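# Lift two trays off a moving cart onto rails

## Task

Remove both trays from the cart and put each one down so it rests across both rails, with every item inside still upright and in the same spot as before. Each press of the green button drives the cart at constant speed from one end of its two rails to the other with no pause, so the trays can only be reached while it goes by. Obstructing the cart may fail the task, and the cart must finish parked at one of the rail ends.

## Robot and tools

Robots: four identical i2rt Big YAM arms, arm1 to arm4. Each has six revolute joints, a two-finger gripper and a wrist camera (armN_cam_wrist). Feet in the scene frame (m): arm1 (+0.852, +0.646, 0.794), arm2 (-0.349, +0.656, 0.806), arm3 (-0.852, -0.659, 0.764), arm4 (+0.345, -0.661, 0.790). Each foot faces along its own +x. Arms 1 and 2 are yawed about -90 degrees and face -y; arms 3 and 4 are yawed about +90 degrees and face +y. The tabletops under the arms are at z=0.720. Reach is about 1.0 m from the joint1 axis. The room cameras are cam_far_end, cam_high and cam_start_end.

Frames: there is one scene frame, in metres, with its origin on the floor and +z up. The "hand" point sits between the finger pads, about 1 cm behind the tips. The fingers point along the hand's +z axis and open along its y axis. "hand_target" is the hand pose implied by the joint targets currently held. The printed hand position can be off, more so at long reach.

move: optional keys arm1, arm2, arm3, arm4 and cameras. An arm you omit gets no new command but may keep pushing toward its old targets. Each arm's object can hold:
- "joints": absolute targets by name. joint1_rad to joint6_rad are in radians; gripper_m is the fingertip gap in metres.
  - joint1 turns the arm about its foot, counter-clockwise from above is positive, range -2.879 to 2.879.
  - joint2 is the shoulder, 0 to 3.141; 0 points the upper arm back and level.
  - joint3 is the elbow, 0 to 3.019; 0 is fully folded.
  - joint4 pitches the hand, -1.692 to 1.57; positive tips the fingers up.
  - joint5 swings the hand sideways, -1.57 to 1.57; positive is toward the arm's right.
  - joint6 rolls the hand, -2.094 to 2.094; positive is clockwise viewed from behind.
  - gripper_m runs 0 to 0.093.
  - Tolerances for "done": 0.045, 0.14, 0.09, 0.055, 0.03, 0.035 rad and 0.003 m.
- "target": one list of seven numbers per arm, [x, y, z, qw, qx, qy, qz]. It is an absolute hand pose in the scene frame, in metres with a unit quaternion. The hand follows a straight line toward it, starting from its hand_target. When target is present, joints may contain only gripper_m; anything else is refused.
- "speed": top path speed in m/s, 0.002 to 0.5, default 0.25. It is valid only together with target. Turning is capped at twice this value in rad/s.

Timing of moves: all motions in one call start together. All hand paths in a call finish together, paced by the slowest. Paths last 0.5 to 10 s and stop after 10 s even if short of the target. No action exceeds 15 s. At each control step the commanded pose is clipped to within 100 mm and 20 degrees of the measured pose. Expect centimetre-level misses, lag, and overspeed near full stretch. Paths do not avoid obstacles or other arms. Because joint speeds differ, a joints-only move can swing the hand wide.

cameras (move and wait): a list of camera names, or "all". Omitting it or passing null also returns all; [] returns none. An unknown name makes the call invalid.

wait: seconds from 0 to 10, plus cameras. It issues no command while the scene runs on.

zoom_image: takes a camera and a region [x0, y0, x1, y1] in pixels, origin at the top left, at most 504x504. It works only on cameras included in the latest images. Wrist images are 672x504 fisheye; room images are 896x504.

read_manual returns licence text only. finished_scene takes scene (1 or 2) and is final. Any calls after it in the same reply apply to the next scene.

Results: each robot's state includes joint_positions, hand, hand_target, joint_status, hand_status, on_its_own, Joint velocities and joint torques. The "move" line gives each moved arm "done" or its worst status. "pictures" lists the image order. Robots under "as last shown" were not commanded; their omitted lines are unchanged.

Status words:
- off_target: came to rest short and may still push.
- time_out: each joint now holds a target near where it stalled and keeps pushing. Send the reported position to relax it.
- not_followed / "joint command not followed" / "pose unreachable": a safety check withheld the targets. The gripper part of the call still runs.
- limit_stop_at_motor_heat: a heat fault interrupted it; resend the target.

"within noise" on velocities means the arm is still. In on_its_own, "held at" is a target, not a reading. Torques are in joint order, positive toward larger angles; joints 3 and 4 wrap at ±28 N m.

Refusals and errors: a refused call (an out-of-range value), or a stop during a call, cancels the later move, wait and finished_scene calls in that reply. An invalid call (an unknown key) does not.

Gripper: when gripping a rigid part at full force, gripper_m reads up to 0.005 below the part's width, or up to 0.002 above it. When closed on nothing it reads 0 to 0.003. Full force starts about 0.005 below first-contact width. To release, command well above the reading.

Cautions:
- The simulation keeps running while you think, and arms hold their last command.
- Never press two robots together, and never close a gripper on another arm's fingers. The collision check can react late, and it ignores fingers, gripper housings and wrist cameras.
- Arms keep pushing on contact. Stretched, loaded or blocked arms heat up; MOTOR HOT appears at 85 °C, and at 100 °C the arm goes limp for 30 to 60 s or more (OVER-TEMPERATURE FAULT).
- Do not knock anything out of the work area, drop things, let go of moving parts, or slam.
- Do not hold back the cart.
- Loose objects may get occasional small pushes.
- The result must hold with the robots idle.

Each tool is called after ">>>" as name(argument=value, ...) on one line, values as JSON.

## Session

>>> move()

Scene clock: 0.00 s.
Joint torques (N m): no reading
Heat: arm1: hottest joint2_rad 38 °C; arm2: hottest joint1_rad 35 °C; arm3: hottest joint1_rad 38 °C; arm4: hottest joint1_rad 36 °C.
Joint velocities: within noise
arm1.joint_positions: joint1_rad=+0.216 joint2_rad=+0.646 joint3_rad=+1.361 joint4_rad=-1.443 joint5_rad=+0.041 joint6_rad=-0.007 gripper_m=+0.09396
arm1.joint_status: not commanded
arm1.hand: x=+0.8788 y=+0.4133 z=+1.2923 quat_wxyz=(-0.301, -0.594, -0.694, +0.274) (m; scene frame)
arm1.hand_target: x=+0.8784 y=+0.4148 z=+1.3047 quat_wxyz=(-0.311, -0.590, -0.689, +0.282) (m; scene frame)
arm1.hand_status: not commanded
arm2.joint_positions: joint1_rad=-0.382 joint2_rad=+0.571 joint3_rad=+1.364 joint4_rad=-1.425 joint5_rad=+0.132 joint6_rad=-0.010 gripper_m=+0.09396
arm2.joint_status: not commanded
arm2.hand: x=-0.4420 y=+0.4729 z=+1.3260 quat_wxyz=(-0.195, -0.752, -0.477, +0.412) (m; scene frame)
arm2.hand_target: x=-0.4410 y=+0.4749 z=+1.3384 quat_wxyz=(-0.203, -0.746, -0.472, +0.423) (m; scene frame)
arm2.hand_status: not commanded
arm3.joint_positions: joint1_rad=-0.139 joint2_rad=+0.546 joint3_rad=+1.397 joint4_rad=-1.476 joint5_rad=-0.164 joint6_rad=-0.025 gripper_m=+0.09396
arm3.joint_status: not commanded
arm3.hand: x=-0.8456 y=-0.4810 z=+1.2966 quat_wxyz=(-0.307, +0.605, -0.646, -0.350) (m; scene frame)
arm3.hand_target: x=-0.8460 y=-0.4836 z=+1.3060 quat_wxyz=(-0.316, +0.602, -0.641, -0.356) (m; scene frame)
arm3.hand_status: not commanded
arm4.joint_positions: joint1_rad=+0.477 joint2_rad=+0.647 joint3_rad=+1.316 joint4_rad=-1.509 joint5_rad=-0.057 joint6_rad=-0.433 gripper_m=+0.09396
arm4.joint_status: not commanded
arm4.hand: x=+0.2439 y=-0.4652 z=+1.2589 quat_wxyz=(-0.227, +0.883, -0.299, -0.283) (m; scene frame)
arm4.hand_target: x=+0.2445 y=-0.4661 z=+1.2677 quat_wxyz=(-0.234, +0.879, -0.298, -0.289) (m; scene frame)
arm4.hand_status: not commanded
pictures: arm1_cam_wrist, arm2_cam_wrist, arm3_cam_wrist, arm4_cam_wrist, cam_far_end, cam_high, cam_start_end

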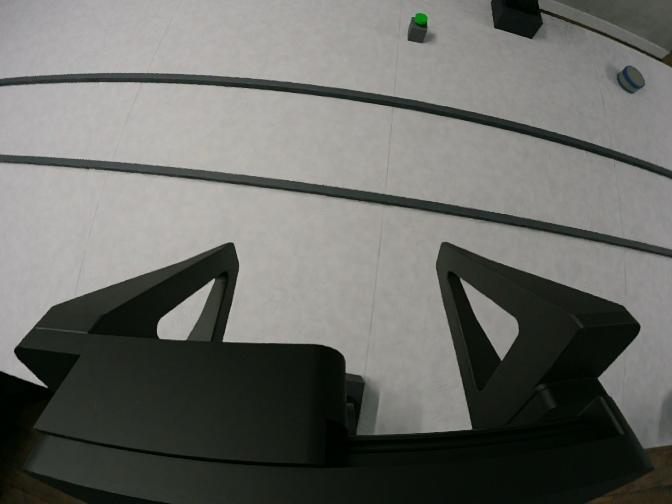

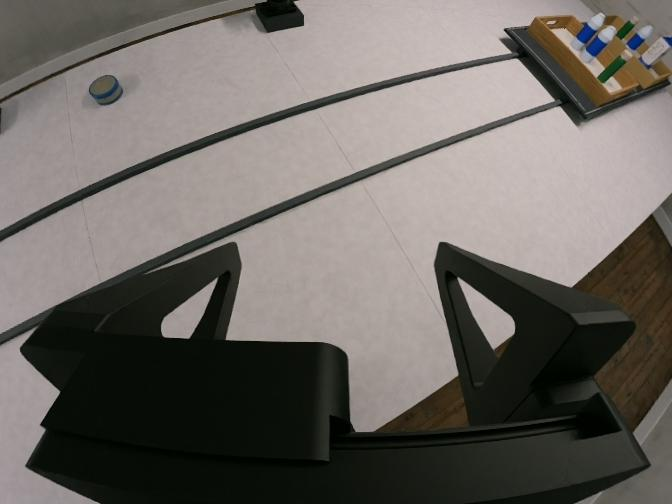

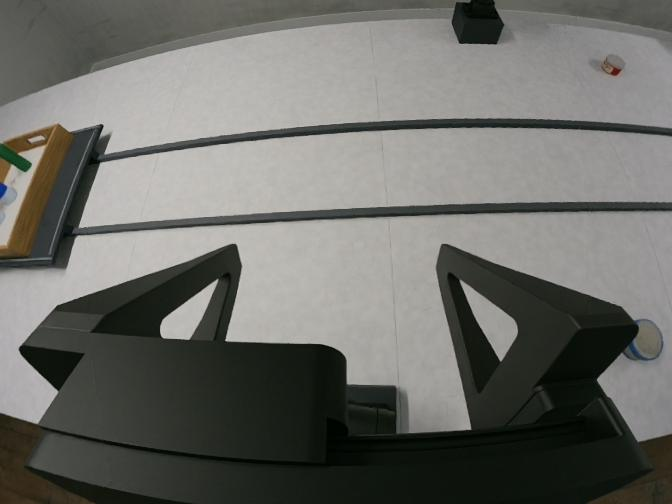

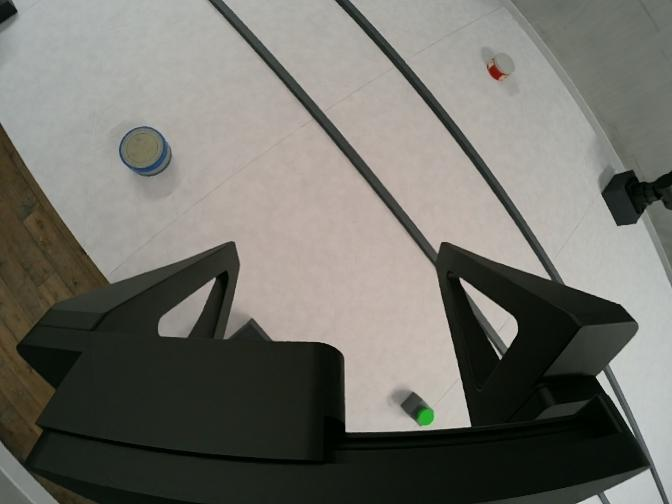

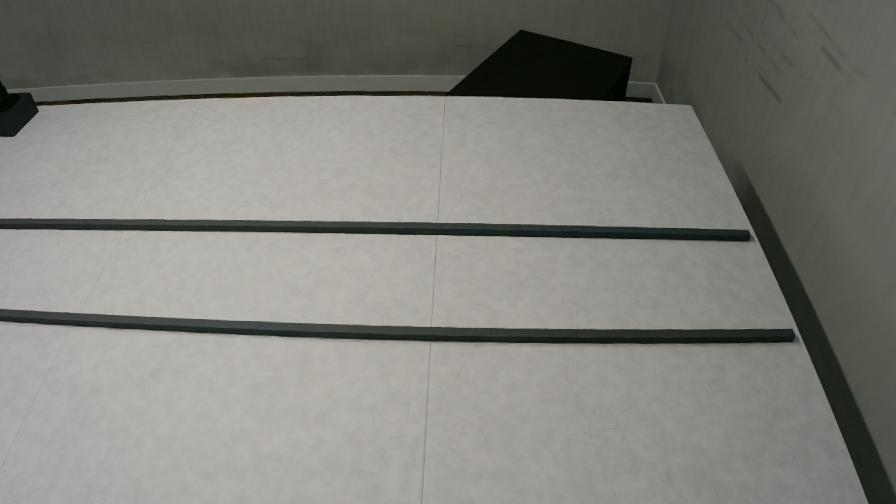

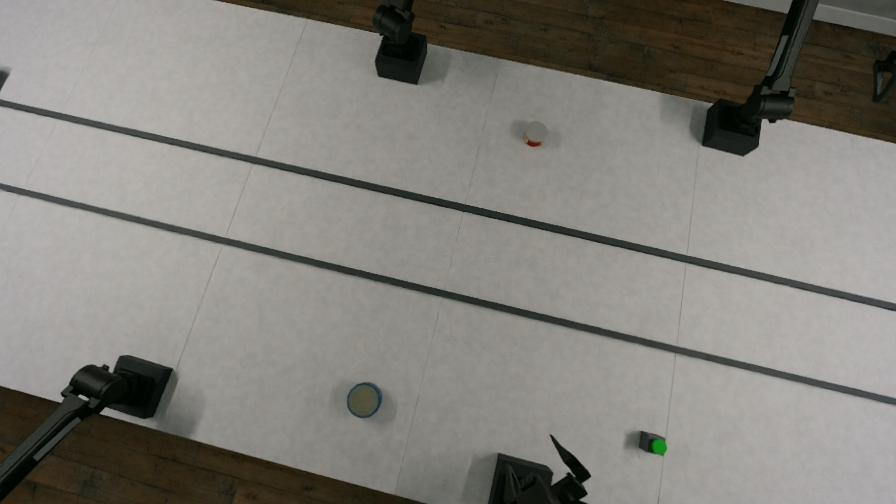

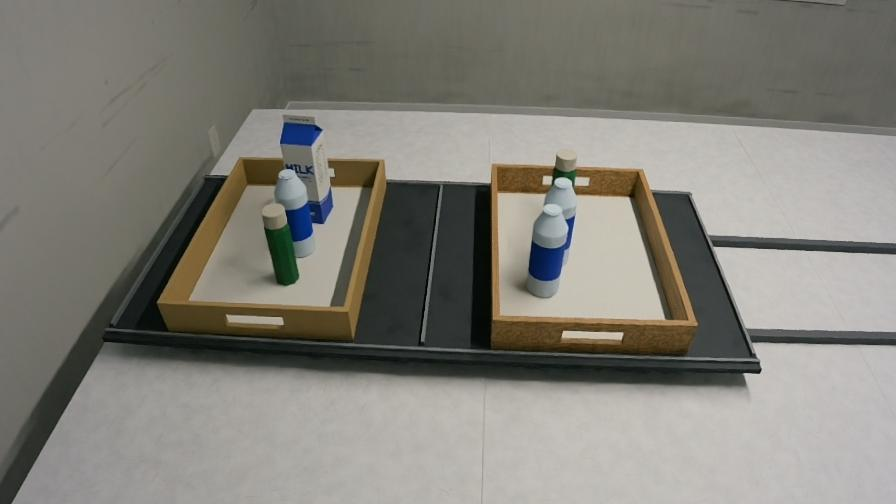

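>>> zoom_image(camera="cam_start_end", region=[100, 100, 440, 370])

>>> zoom_image(camera="cam_start_end", region=[420, 130, 780, 390])

>>> zoom_image(camera="arm2_cam_wrist", region=[480, 0, 672, 140])

>>> zoom_image(camera="cam_high", region=[480, 340, 780, 504])

Scaled by 1.482 (camera's finer frame: 1280x720).

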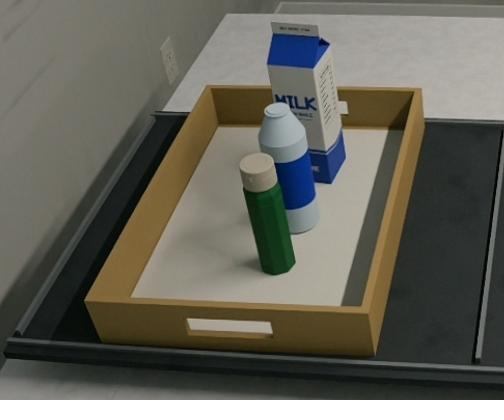

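Scaled by 1.400 (camera's finer frame: 1280x720).

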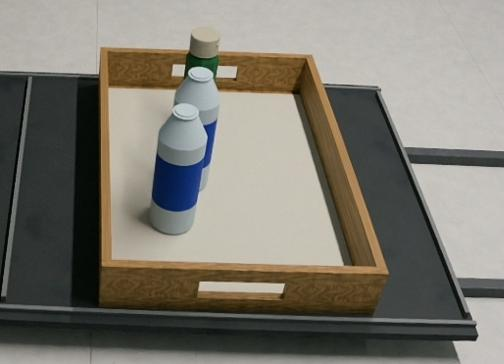

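Scaled by 2.625 (camera's finer frame: 960x720).

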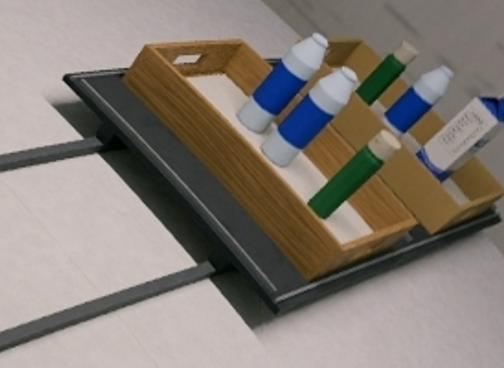

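Scaled by 1.680 (camera's finer frame: 1280x720).

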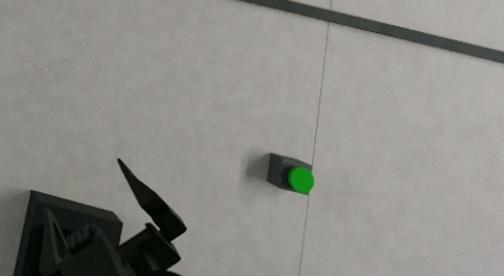

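>>> move(arm2={"target":[-0.9,0.45,1.28,0,0.924,0,-0.383],"speed":0.4}, arm3={"target":[-1.25,-0.35,1.28,0,0.924,0,-0.383],"speed":0.4}, arm4={"target":[0.70,-0.45,1.0,0,-0.242,0.970,0],"joints":{"gripper_m":0.0},"speed":0.4})

Scene clock: 79.30 s.
Joint torques (N m): arm1=[-1.2 -0.09 10.45 2.37 -0.07 -0.07] | arm2=[-0.91 -16.15 15.71 0.55 0.2 0.21] | arm3=[1.96 -13.45 14.08 0.9 -0.55 -0.13] | arm4=[0.26 -10.93 12.01 0.38 0.1 0.2]
Heat: arm1: hottest joint3_rad 44 °C; arm2: hottest joint3_rad 42 °C; arm3: hottest joint1_rad 38 °C; arm4: hottest joint3_rad 48 °C.
move: arm2 off_target; arm3 off_target; arm4 off_target
Joint velocities: within noise
arm1: as last shown
arm2.joint_positions: joint1_rad=-1.110 joint2_rad=+1.533 joint3_rad=+1.828 joint4_rad=-1.194 joint5_rad=+0.296 joint6_rad=+0.317 gripper_m=+0.09396
arm2.joint_status: not commanded
arm2.hand: x=-0.8955 y=+0.4424 z=+1.2480 quat_wxyz=(+0.009, -0.933, -0.015, +0.360)
arm2.hand_target: x=-0.8985 y=+0.4505 z=+1.2795 quat_wxyz=(+0.000, -0.924, +0.000, +0.384)
arm2.hand_status: off_target (0.033 m and 3.4 deg from the pose sent, 0.461 m and 63.1 deg at the start)
arm3.joint_positions: joint1_rad=+0.748 joint2_rad=+1.454 joint3_rad=+1.889 joint4_rad=-1.472 joint5_rad=-0.561 joint6_rad=-0.661 gripper_m=+0.09397
arm3.joint_status: not commanded
arm3.hand: x=-1.2487 y=-0.3451 z=+1.2566 quat_wxyz=(+0.014, +0.929, -0.015, -0.370)
arm3.hand_target: x=-1.2494 y=-0.3506 z=+1.2795 quat_wxyz=(+0.000, +0.924, +0.000, -0.383)
arm3.hand_status: off_target (0.024 m and 2.8 deg from the pose sent, 0.425 m and 92.2 deg at the start)
arm4.joint_positions: joint1_rad=-1.012 joint2_rad=+1.398 joint3_rad=+1.221 joint4_rad=-1.421 joint5_rad=+0.007 joint6_rad=+0.041 gripper_m=+0.00033
arm4.joint_status: all done
arm4.hand: x=+0.6848 y=-0.4571 z=+0.9867 quat_wxyz=(+0.020, +0.252, -0.968, +0.005)
arm4.hand_target: x=+0.6993 y=-0.4503 z=+1.0001 quat_wxyz=(+0.000, +0.242, -0.970, +0.000)
arm4.hand_status: off_target (0.021 m and 2.6 deg from the pose sent, 0.525 m and 119.5 deg at the start)
pictures: arm1_cam_wrist, arm2_cam_wrist, arm3_cam_wrist, arm4_cam_wrist, cam_far_end, cam_high, cam_start_end

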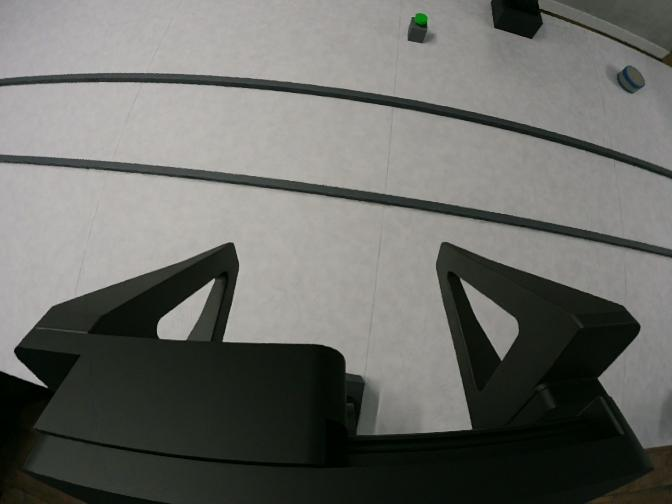

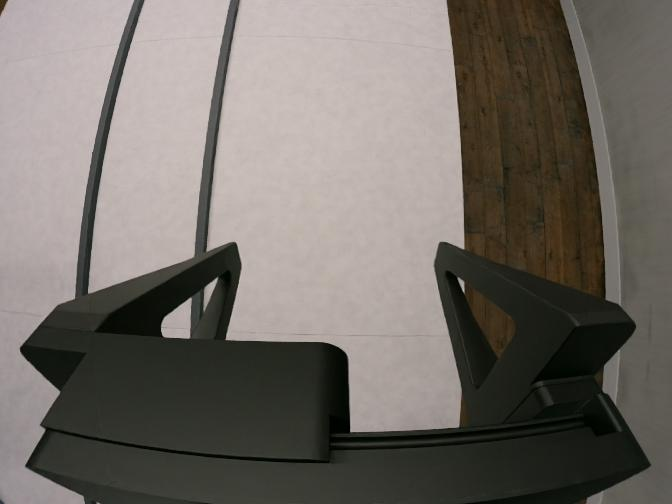

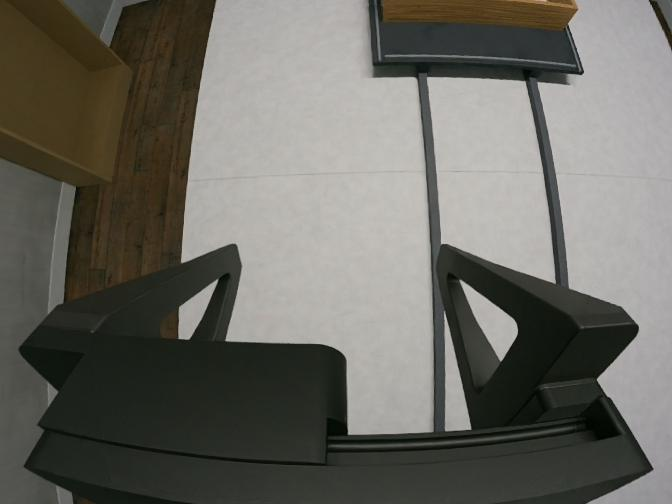

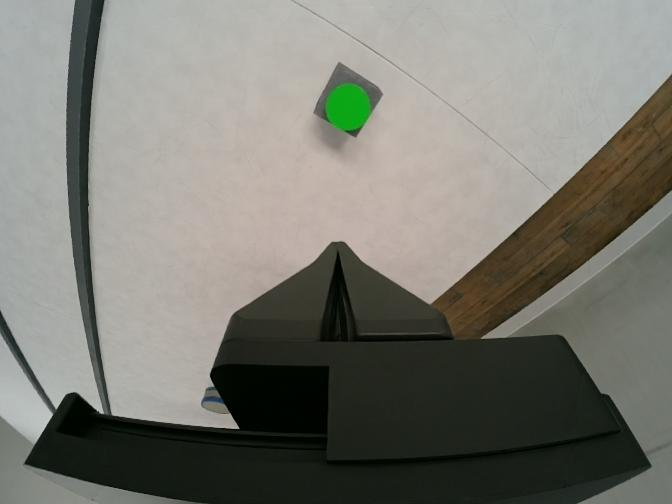

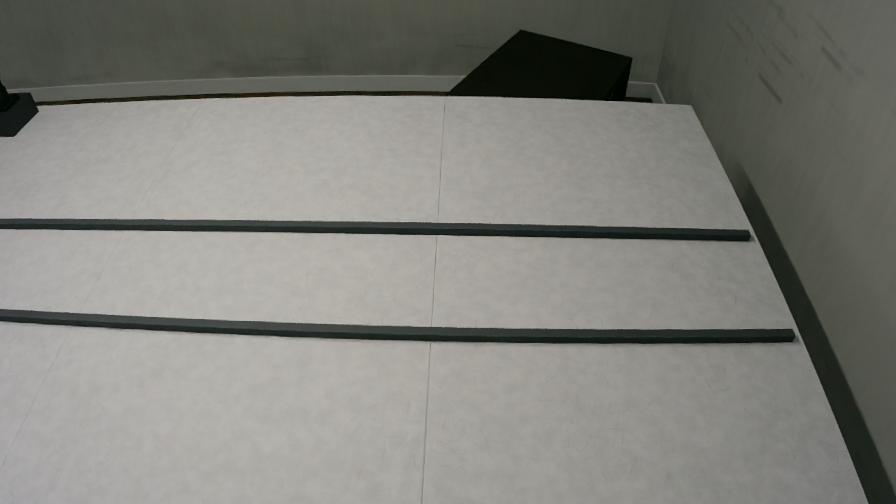

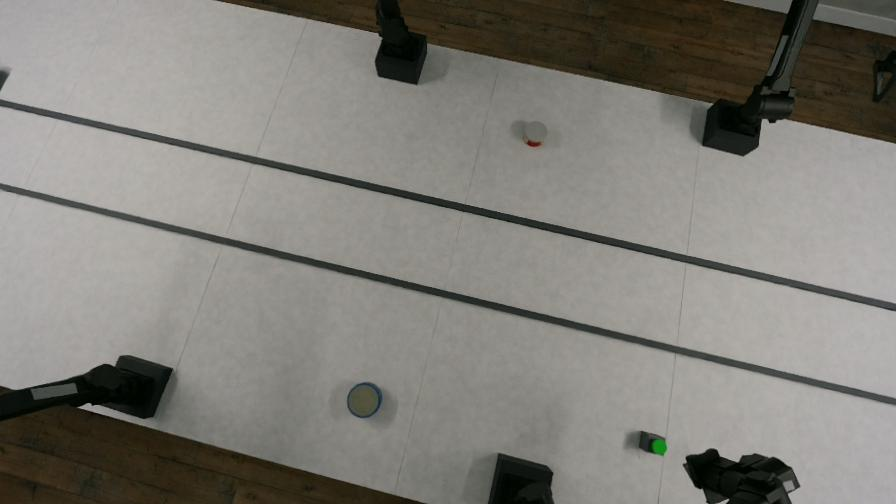

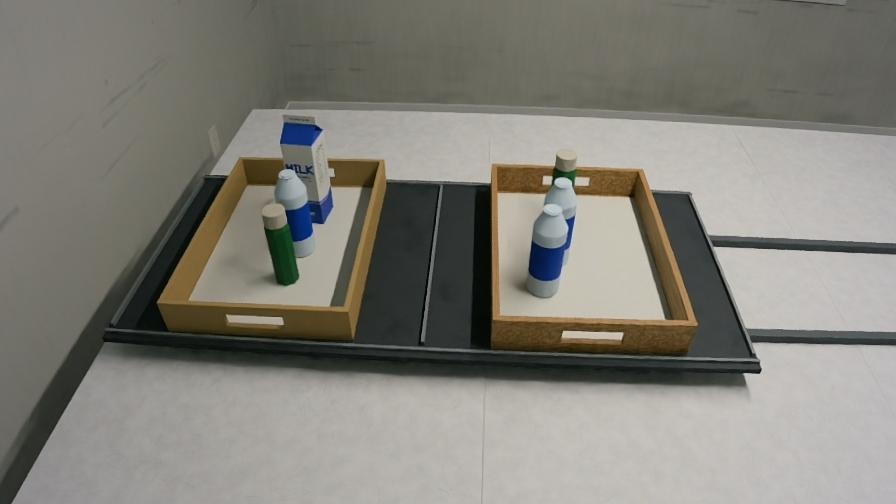

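>>> move(arm1={"target":[0.6,0.28,1.22,0,1,0,0],"speed":0.3}, arm2={"target":[-0.6,0.28,1.22,0,1,0,0],"speed":0.3}, arm3={"target":[-0.6,-0.20,1.22,0,0,1,0],"speed":0.3}, arm4={"target":[0.755,-0.431,0.86,0,-0.242,0.970,0],"speed":0.2})

Scene clock: 110.57 s.
Joint torques (N m): arm1=[-1.49 -11.34 13.86 0.55 -0.08 0.03] | arm2=[1.14 -15.09 9.98 -0.14 -0.02 0.17] | arm3=[0.38 -15.15 13.63 0.69 -0.02 0.03] | arm4=[-0.21 -12.81 7.28 0.8 0.09 -0.08]
Heat: arm1: hottest joint3_rad 46 °C; arm2: hottest joint3_rad 49 °C; arm3: hottest joint3_rad 45 °C; arm4: hottest joint3_rad 53 °C.
move: arm1 off_target; arm2 off_target; arm3 off_target; arm4 off_target
Joint velocities: within noise
arm1.joint_positions: joint1_rad=-0.538 joint2_rad=+1.380 joint3_rad=+1.738 joint4_rad=-1.683 joint5_rad=+0.008 joint6_rad=+0.962 gripper_m=+0.09396
arm1.joint_status: not commanded
arm1.hand: x=+0.6070 y=+0.2825 z=+1.2001 quat_wxyz=(-0.096, -0.993, -0.012, +0.067)
arm1.hand_target: x=+0.6006 y=+0.2806 z=+1.2189 quat_wxyz=(-0.111, -0.991, -0.001, +0.076)
arm1.hand_status: off_target (0.021 m and 13.6 deg from the pose sent, 0.317 m and 107.1 deg at the start; a joint's target at an end of its range on 86 of 182 steps)
arm2.joint_positions: joint1_rad=-0.608 joint2_rad=+1.455 joint3_rad=+1.797 joint4_rad=-1.684 joint5_rad=-0.009 joint6_rad=+0.961 gripper_m=+0.09396
arm2.joint_status: not commanded
arm2.hand: x=-0.6095 y=+0.2775 z=+1.2104 quat_wxyz=(-0.094, -0.993, +0.002, +0.068)
arm2.hand_target: x=-0.6002 y=+0.2801 z=+1.2191 quat_wxyz=(-0.100, -0.993, -0.001, +0.070)
arm2.hand_status: off_target (0.014 m and 13.3 deg from the pose sent, 0.338 m and 42.3 deg at the start; a joint's target at an end of its range on 103 of 182 steps)
arm3.joint_positions: joint1_rad=-0.451 joint2_rad=+1.606 joint3_rad=+2.045 joint4_rad=-1.700 joint5_rad=+0.014 joint6_rad=+1.066 gripper_m=+0.09398
arm3.joint_status: not commanded
arm3.hand: x=-0.6044 y=-0.2022 z=+1.2036 quat_wxyz=(-0.077, +0.009, -0.987, -0.139)
arm3.hand_target: x=-0.6005 y=-0.2006 z=+1.2190 quat_wxyz=(-0.083, +0.001, -0.985, -0.152)
arm3.hand_status: off_target (0.017 m and 18.3 deg from the pose sent, 0.666 m and 178.3 deg at the start; a joint's target at an end of its range on 89 of 182 steps)
arm4.joint_positions: joint1_rad=-1.036 joint2_rad=+1.643 joint3_rad=+1.193 joint4_rad=-1.085 joint5_rad=+0.007 joint6_rad=+0.040 gripper_m=+0.00033
arm4.joint_status: not commanded
arm4.hand: x=+0.7540 y=-0.4268 z=+0.8748 quat_wxyz=(-0.010, +0.240, -0.971, -0.004)
arm4.hand_target: x=+0.7546 y=-0.4312 z=+0.8603 quat_wxyz=(+0.000, +0.242, -0.970, +0.000)
arm4.hand_status: off_target (0.015 m and 1.3 deg from the pose sent, 0.147 m and 2.6 deg at the start)
pictures: arm1_cam_wrist, arm2_cam_wrist, arm3_cam_wrist, arm4_cam_wrist, cam_far_end, cam_high, cam_start_end

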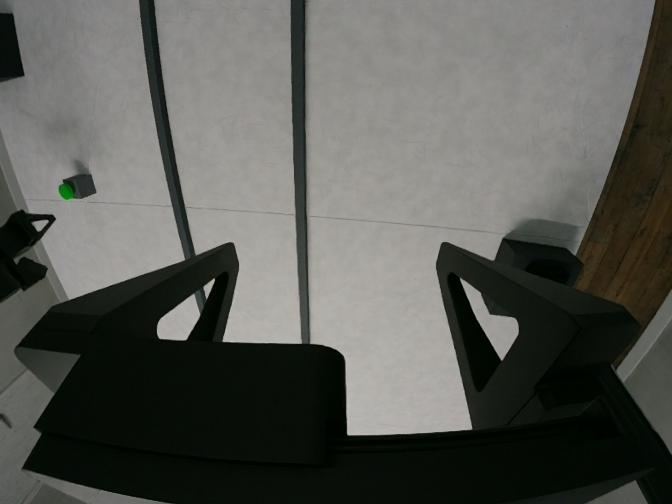

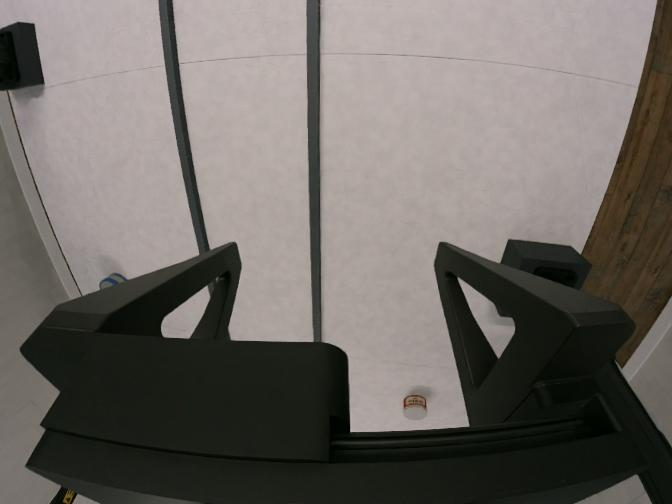

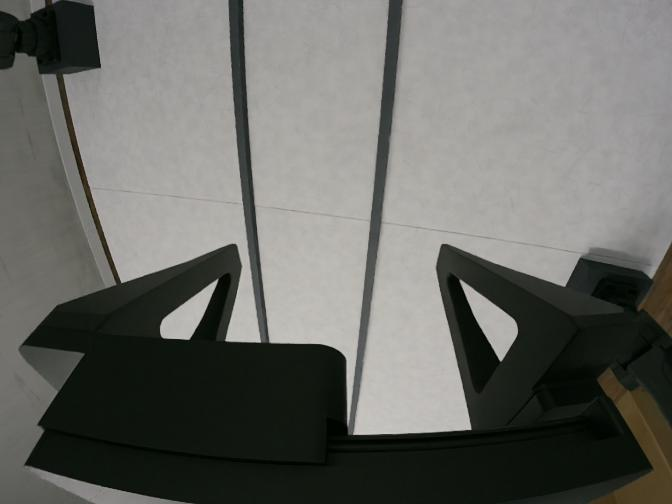

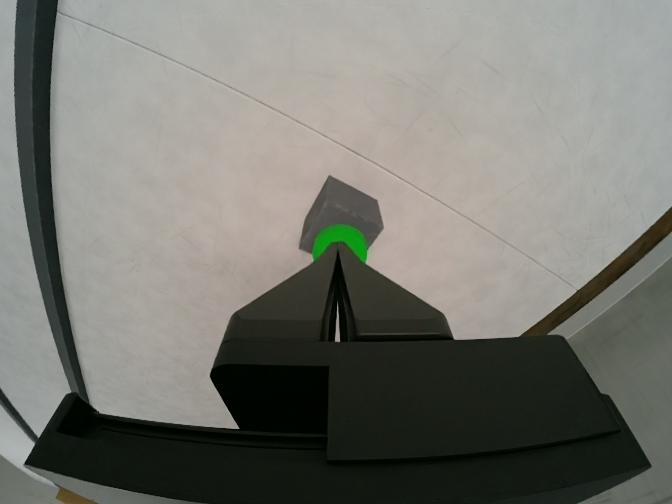

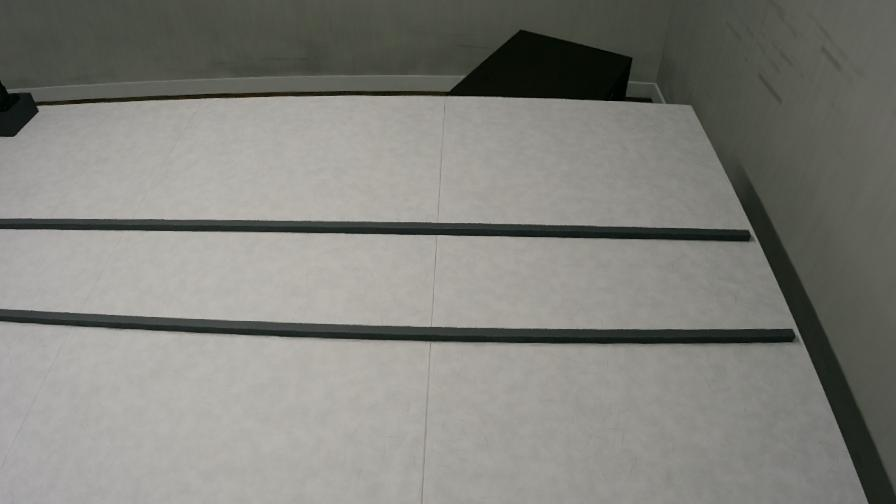

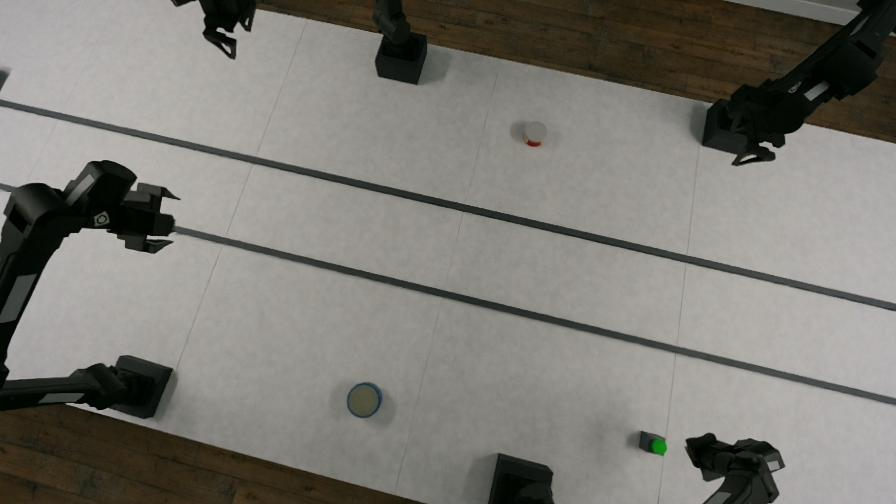

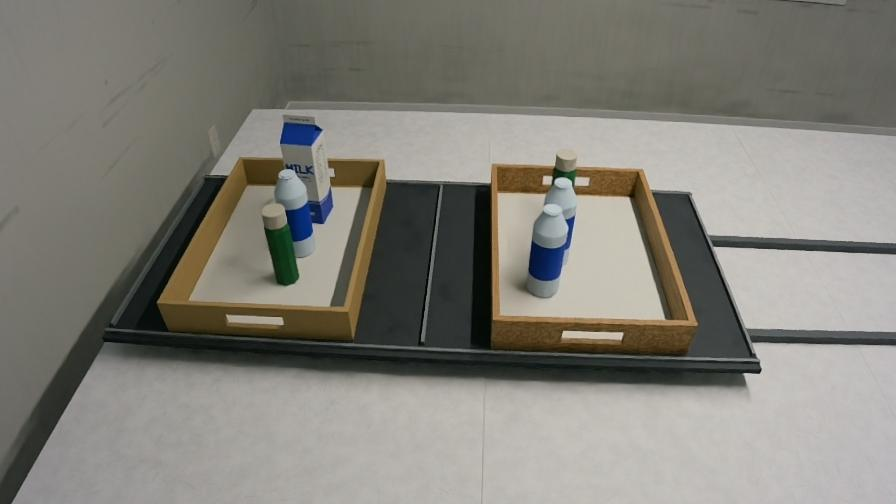

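>>> move(arm4={"target":[0.721,-0.448,0.82,0,-0.242,0.970,0],"speed":0.15}, cameras=["arm4_cam_wrist"])

>>> zoom_image(camera="arm4_cam_wrist", region=[230, 140, 450, 320])

Scene clock: 120.00 s.
Joint torques (N m): arm1=[-1.96 -11.58 13.46 0.23 -0.03 0] | arm2=[1.2 -15.21 9.98 -0.18 -0.01 0.16] | arm3=[0.73 -15.33 13.76 0.66 0.03 0.04] | arm4=[0.26 -13.63 6.89 0.75 0.11 -0.04]
Heat: arm1: hottest joint3_rad 49 °C; arm2: hottest joint3_rad 47 °C; arm3: hottest joint3_rad 46 °C; arm4: hottest joint3_rad 51 °C.
move: arm4 done
Joint velocities: within noise
arm1, arm2, arm3: as last shown
arm1.joint_positions: joint1_rad=-0.538 joint2_rad=+1.380 joint3_rad=+1.738 joint4_rad=-1.683 joint5_rad=+0.008 joint6_rad=+0.963 gripper_m=+0.09396
arm4.joint_positions: joint1_rad=-1.036 joint2_rad=+1.643 joint3_rad=+1.024 joint4_rad=-0.951 joint5_rad=+0.007 joint6_rad=+0.040 gripper_m=+0.00033
arm4.joint_status: not commanded
arm4.hand: x=+0.7172 y=-0.4475 z=+0.8199 quat_wxyz=(+0.007, +0.240, -0.971, +0.001)
arm4.hand_target: x=+0.7209 y=-0.4481 z=+0.8199 quat_wxyz=(+0.000, +0.242, -0.970, +0.000)
arm4.hand_status: done (0.004 m and 0.8 deg from the pose sent, 0.067 m and 1.3 deg at the start)

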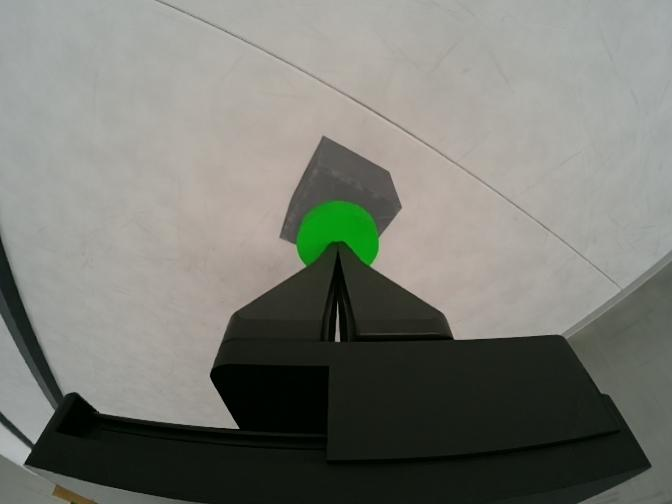

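Scaled by 2.291 (camera's finer frame: 960x720).

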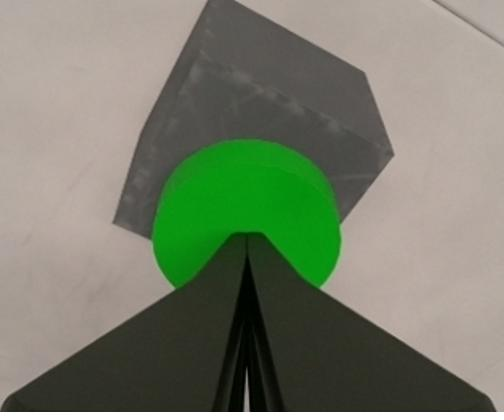

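>>> move(arm4={"target":[0.722,-0.448,0.785,0,-0.242,0.970,0],"speed":0.1}, cameras=["cam_start_end","arm4_cam_wrist"])

>>> wait(seconds=1, cameras=["cam_start_end","arm4_cam_wrist"])

Scene clock: 127.07 s.
Joint torques (N m): arm1=[-1.2 -11.05 13.53 0.51 -0.02 0.06] | arm2=[0.91 -15.21 9.96 -0.1 -0.01 0.15] | arm3=[1.38 -14.33 13.64 0.62 -0.02 0.08] | arm4=[0.09 -10.34 5.83 1.33 0.08 -0.06]
Heat: arm1: hottest joint3_rad 51 °C; arm2: hottest joint3_rad 46 °C; arm3: hottest joint3_rad 47 °C; arm4: hottest joint3_rad 51 °C.
move: arm4 off_target
Joint velocities: within noise
arm1, arm2, arm3: as last shown
arm1.hand: x=+0.6070 y=+0.2825 z=+1.2001 quat_wxyz=(-0.096, -0.993, -0.011, +0.067)
arm4.joint_positions: joint1_rad=-1.036 joint2_rad=+1.658 joint3_rad=+1.004 joint4_rad=-0.871 joint5_rad=+0.007 joint6_rad=+0.040 gripper_m=+0.00033
arm4.joint_status: not commanded
arm4.hand: x=+0.7248 y=-0.4430 z=+0.8078 quat_wxyz=(-0.015, +0.240, -0.971, -0.005)
arm4.hand_target: x=+0.7210 y=-0.4484 z=+0.7860 quat_wxyz=(+0.000, +0.242, -0.970, +0.000)
arm4.hand_status: off_target (0.024 m and 1.9 deg from the pose sent, 0.035 m and 0.8 deg at the start)
pictures: arm4_cam_wrist, cam_start_end

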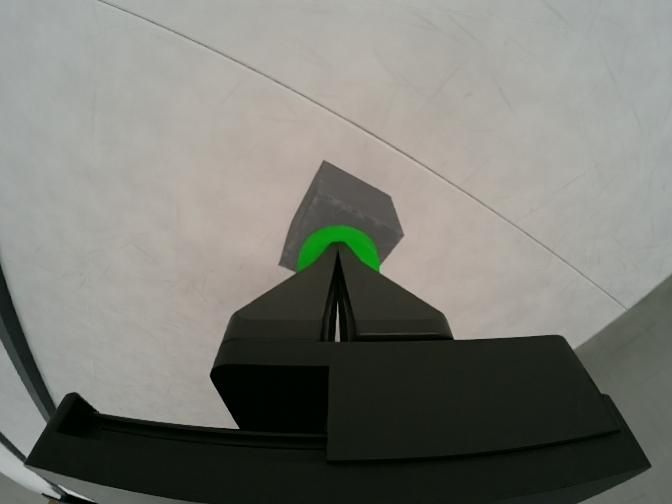

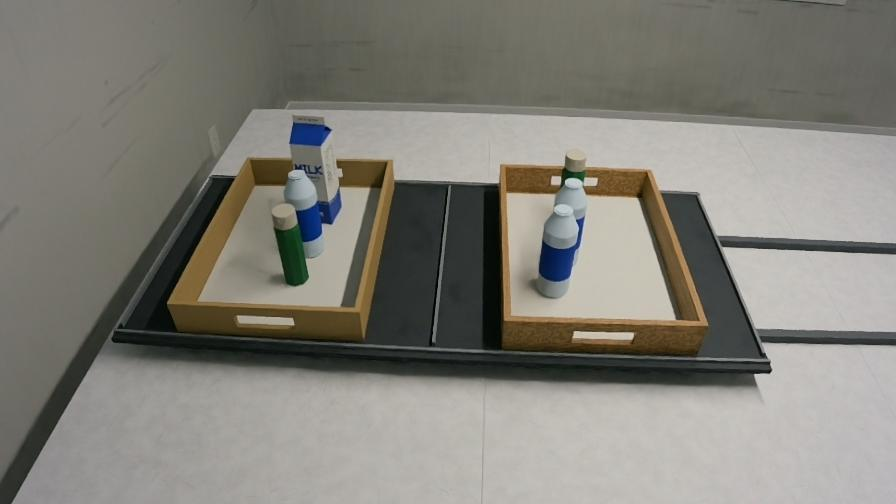

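Scene clock: 128.07 s.
Joint torques (N m): arm1=[-1.49 -11.63 13.64 0.31 -0.01 0.03] | arm2=[1.14 -15.09 10.03 -0.18 -0.03 0.16] | arm3=[1.08 -14.74 13.57 0.61 -0.04 0.04] | arm4=[0.03 -10.46 5.82 1.37 0.08 -0.06]
Heat: arm1: hottest joint3_rad 51 °C; arm2: hottest joint3_rad 46 °C; arm3: hottest joint3_rad 47 °C; arm4: hottest joint3_rad 51 °C.
Joint velocities: within noise
arm1.joint_positions: joint1_rad=-0.538 joint2_rad=+1.380 joint3_rad=+1.738 joint4_rad=-1.683 joint5_rad=+0.008 joint6_rad=+0.963 gripper_m=+0.09396
arm1.joint_status: not commanded
arm1.hand: x=+0.6070 y=+0.2825 z=+1.2001 quat_wxyz=(-0.096, -0.993, -0.011, +0.067)
arm1.hand_target: x=+0.6006 y=+0.2806 z=+1.2189 quat_wxyz=(-0.111, -0.991, -0.001, +0.076)
arm1.hand_status: not commanded
arm2.joint_positions: joint1_rad=-0.608 joint2_rad=+1.455 joint3_rad=+1.797 joint4_rad=-1.684 joint5_rad=-0.009 joint6_rad=+0.961 gripper_m=+0.09396
arm2.joint_status: not commanded
arm2.hand: x=-0.6095 y=+0.2775 z=+1.2104 quat_wxyz=(-0.094, -0.993, +0.002, +0.068)
arm2.hand_target: x=-0.6002 y=+0.2801 z=+1.2191 quat_wxyz=(-0.100, -0.993, -0.001, +0.070)
arm2.hand_status: not commanded
arm3.joint_positions: joint1_rad=-0.451 joint2_rad=+1.606 joint3_rad=+2.045 joint4_rad=-1.700 joint5_rad=+0.014 joint6_rad=+1.066 gripper_m=+0.09398
arm3.joint_status: not commanded
arm3.hand: x=-0.6044 y=-0.2022 z=+1.2036 quat_wxyz=(-0.077, +0.009, -0.987, -0.139)
arm3.hand_target: x=-0.6005 y=-0.2006 z=+1.2190 quat_wxyz=(-0.083, +0.001, -0.985, -0.152)
arm3.hand_status: not commanded
arm4.joint_positions: joint1_rad=-1.036 joint2_rad=+1.658 joint3_rad=+1.004 joint4_rad=-0.871 joint5_rad=+0.007 joint6_rad=+0.040 gripper_m=+0.00033
arm4.joint_status: not commanded
arm4.hand: x=+0.7248 y=-0.4430 z=+0.8078 quat_wxyz=(-0.015, +0.240, -0.971, -0.005)
arm4.hand_target: x=+0.7210 y=-0.4484 z=+0.7860 quat_wxyz=(+0.000, +0.242, -0.970, +0.000)
arm4.hand_status: off_target (0.024 m and 1.9 deg from the pose sent, 0.035 m and 0.8 deg at the start)
wait: 1.00 s; at rest by 0.27 s
pictures: arm4_cam_wrist, cam_start_end

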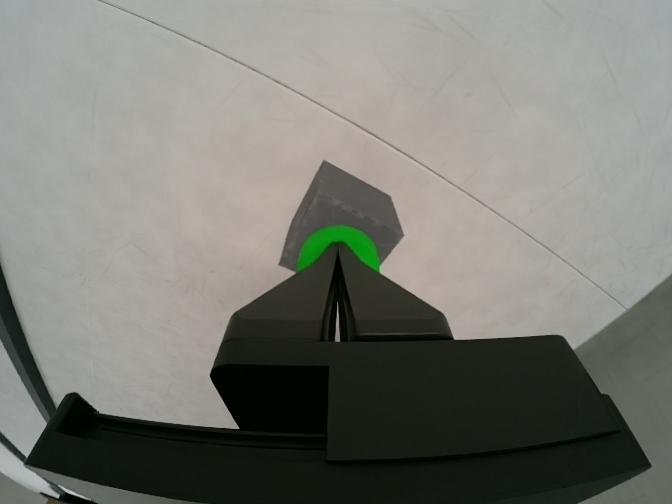

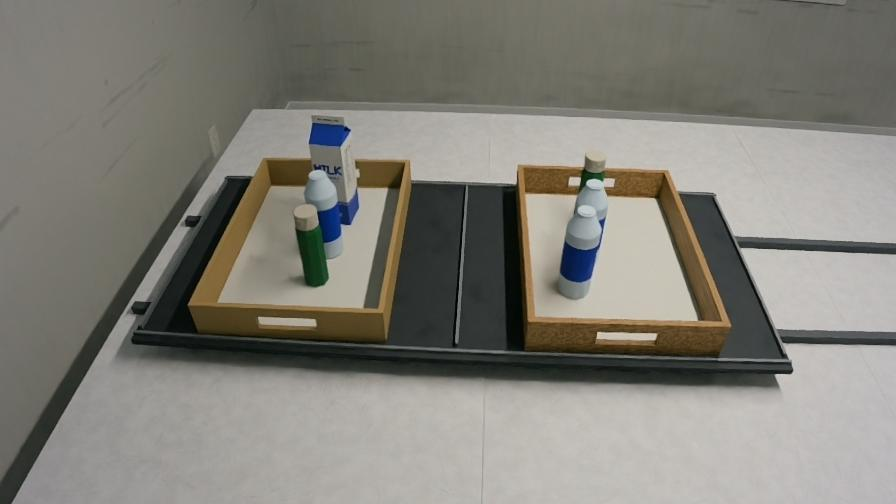

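>>> move(arm4={"target":[0.66,-0.40,1.15,0,0,1,0],"joints":{"gripper_m":0.093},"speed":0.3}, cameras=["arm3_cam_wrist","cam_start_end"])

>>> move(arm4={"target":[0.6,-0.2,1.22,0,0,1,0],"speed":0.3}, cameras=["arm3_cam_wrist","arm2_cam_wrist","cam_start_end"])

Scene clock: 135.87 s.
Joint torques (N m): arm1=[-1.49 -11.22 13.52 0.25 -0.04 0.1] | arm2=[0.91 -15.15 10 -0.13 0 0.16] | arm3=[1.79 -15.62 13.67 0.57 -0.02 0.05] | arm4=[0.79 -9.64 11.36 -0.05 0.14 0.2]
Heat: arm1: hottest joint3_rad 52 °C; arm2: hottest joint3_rad 45 °C; arm3: hottest joint3_rad 48 °C; arm4: hottest joint3_rad 51 °C.
move: arm4 off_target
Joint velocities: within noise
arm1, arm2, arm3: as last shown
arm4.joint_positions: joint1_rad=-0.856 joint2_rad=+1.335 joint3_rad=+1.565 joint4_rad=-1.693 joint5_rad=+0.010 joint6_rad=+0.690 gripper_m=+0.09292
arm4.joint_status: all done
arm4.hand: x=+0.6558 y=-0.4049 z=+1.1423 quat_wxyz=(-0.036, +0.007, -0.999, -0.031)
arm4.hand_target: x=+0.6598 y=-0.4001 z=+1.1492 quat_wxyz=(-0.039, +0.000, -0.999, -0.033)
arm4.hand_status: off_target (0.010 m and 5.5 deg from the pose sent, 0.351 m and 27.8 deg at the start; a joint's target at an end of its range on 29 of 64 steps)

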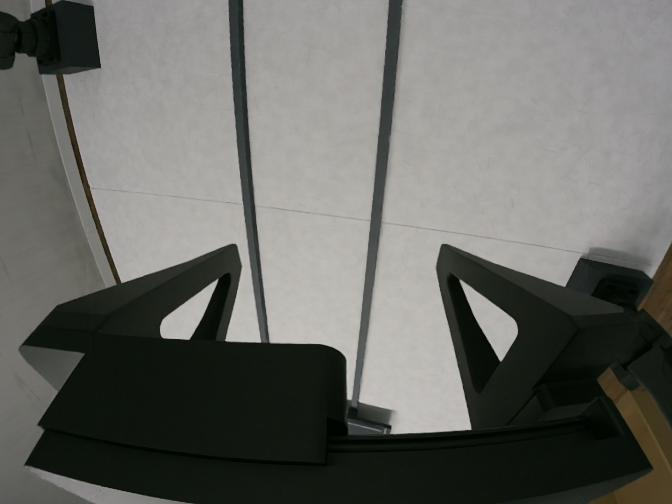

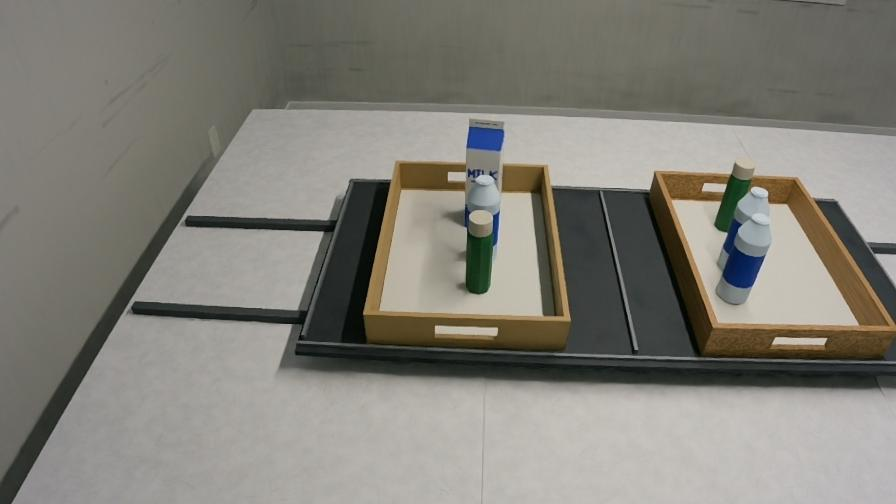

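Scene clock: 137.47 s.
Joint torques (N m): arm1=[-1.14 -10.7 13.64 0.42 -0.01 0.04] | arm2=[1.14 -14.97 10.03 -0.17 0 0.15] | arm3=[1.03 -15.21 13.65 0.73 0.03 0.11] | arm4=[0.21 -13.27 12.22 0.4 0 0.18]
Heat: arm1: hottest joint3_rad 53 °C; arm2: hottest joint3_rad 45 °C; arm3: hottest joint3_rad 48 °C; arm4: hottest joint3_rad 52 °C.
move: arm4 off_target
Joint velocities: within noise
arm1, arm2, arm3: as last shown
arm4.joint_positions: joint1_rad=-0.469 joint2_rad=+1.586 joint3_rad=+1.996 joint4_rad=-1.695 joint5_rad=+0.020 joint6_rad=+1.061 gripper_m=+0.09292
arm4.joint_status: not commanded
arm4.hand: x=+0.5932 y=-0.2057 z=+1.2108 quat_wxyz=(-0.068, +0.013, -0.990, -0.121)
arm4.hand_target: x=+0.5997 y=-0.2004 z=+1.2190 quat_wxyz=(-0.070, +0.001, -0.989, -0.129)
arm4.hand_status: off_target (0.013 m and 16.1 deg from the pose sent, 0.226 m and 5.6 deg at the start; a joint's target at an end of its range on 48 of 48 steps)
pictures: arm2_cam_wrist, arm3_cam_wrist, cam_start_end

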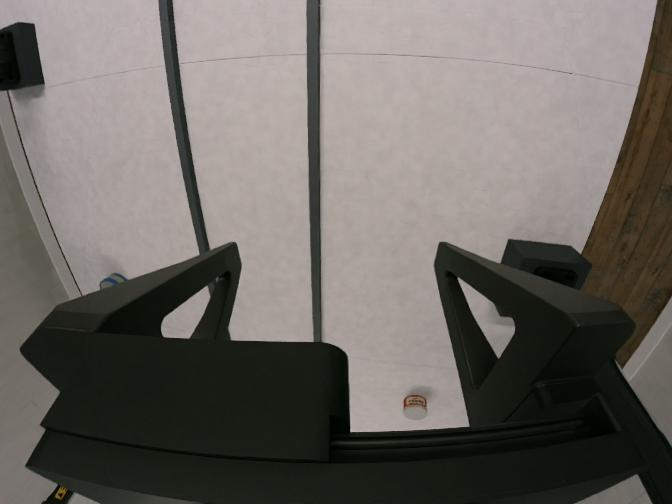

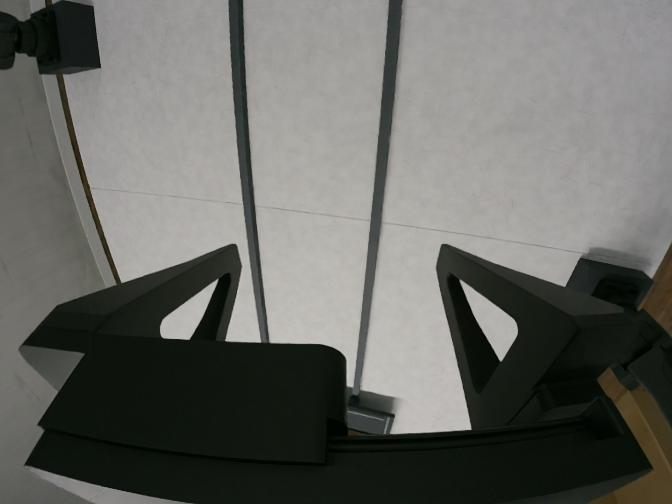

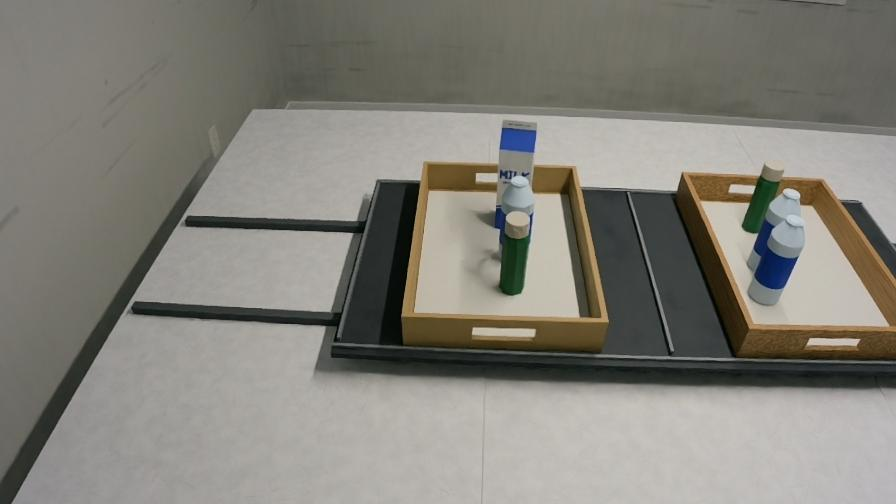

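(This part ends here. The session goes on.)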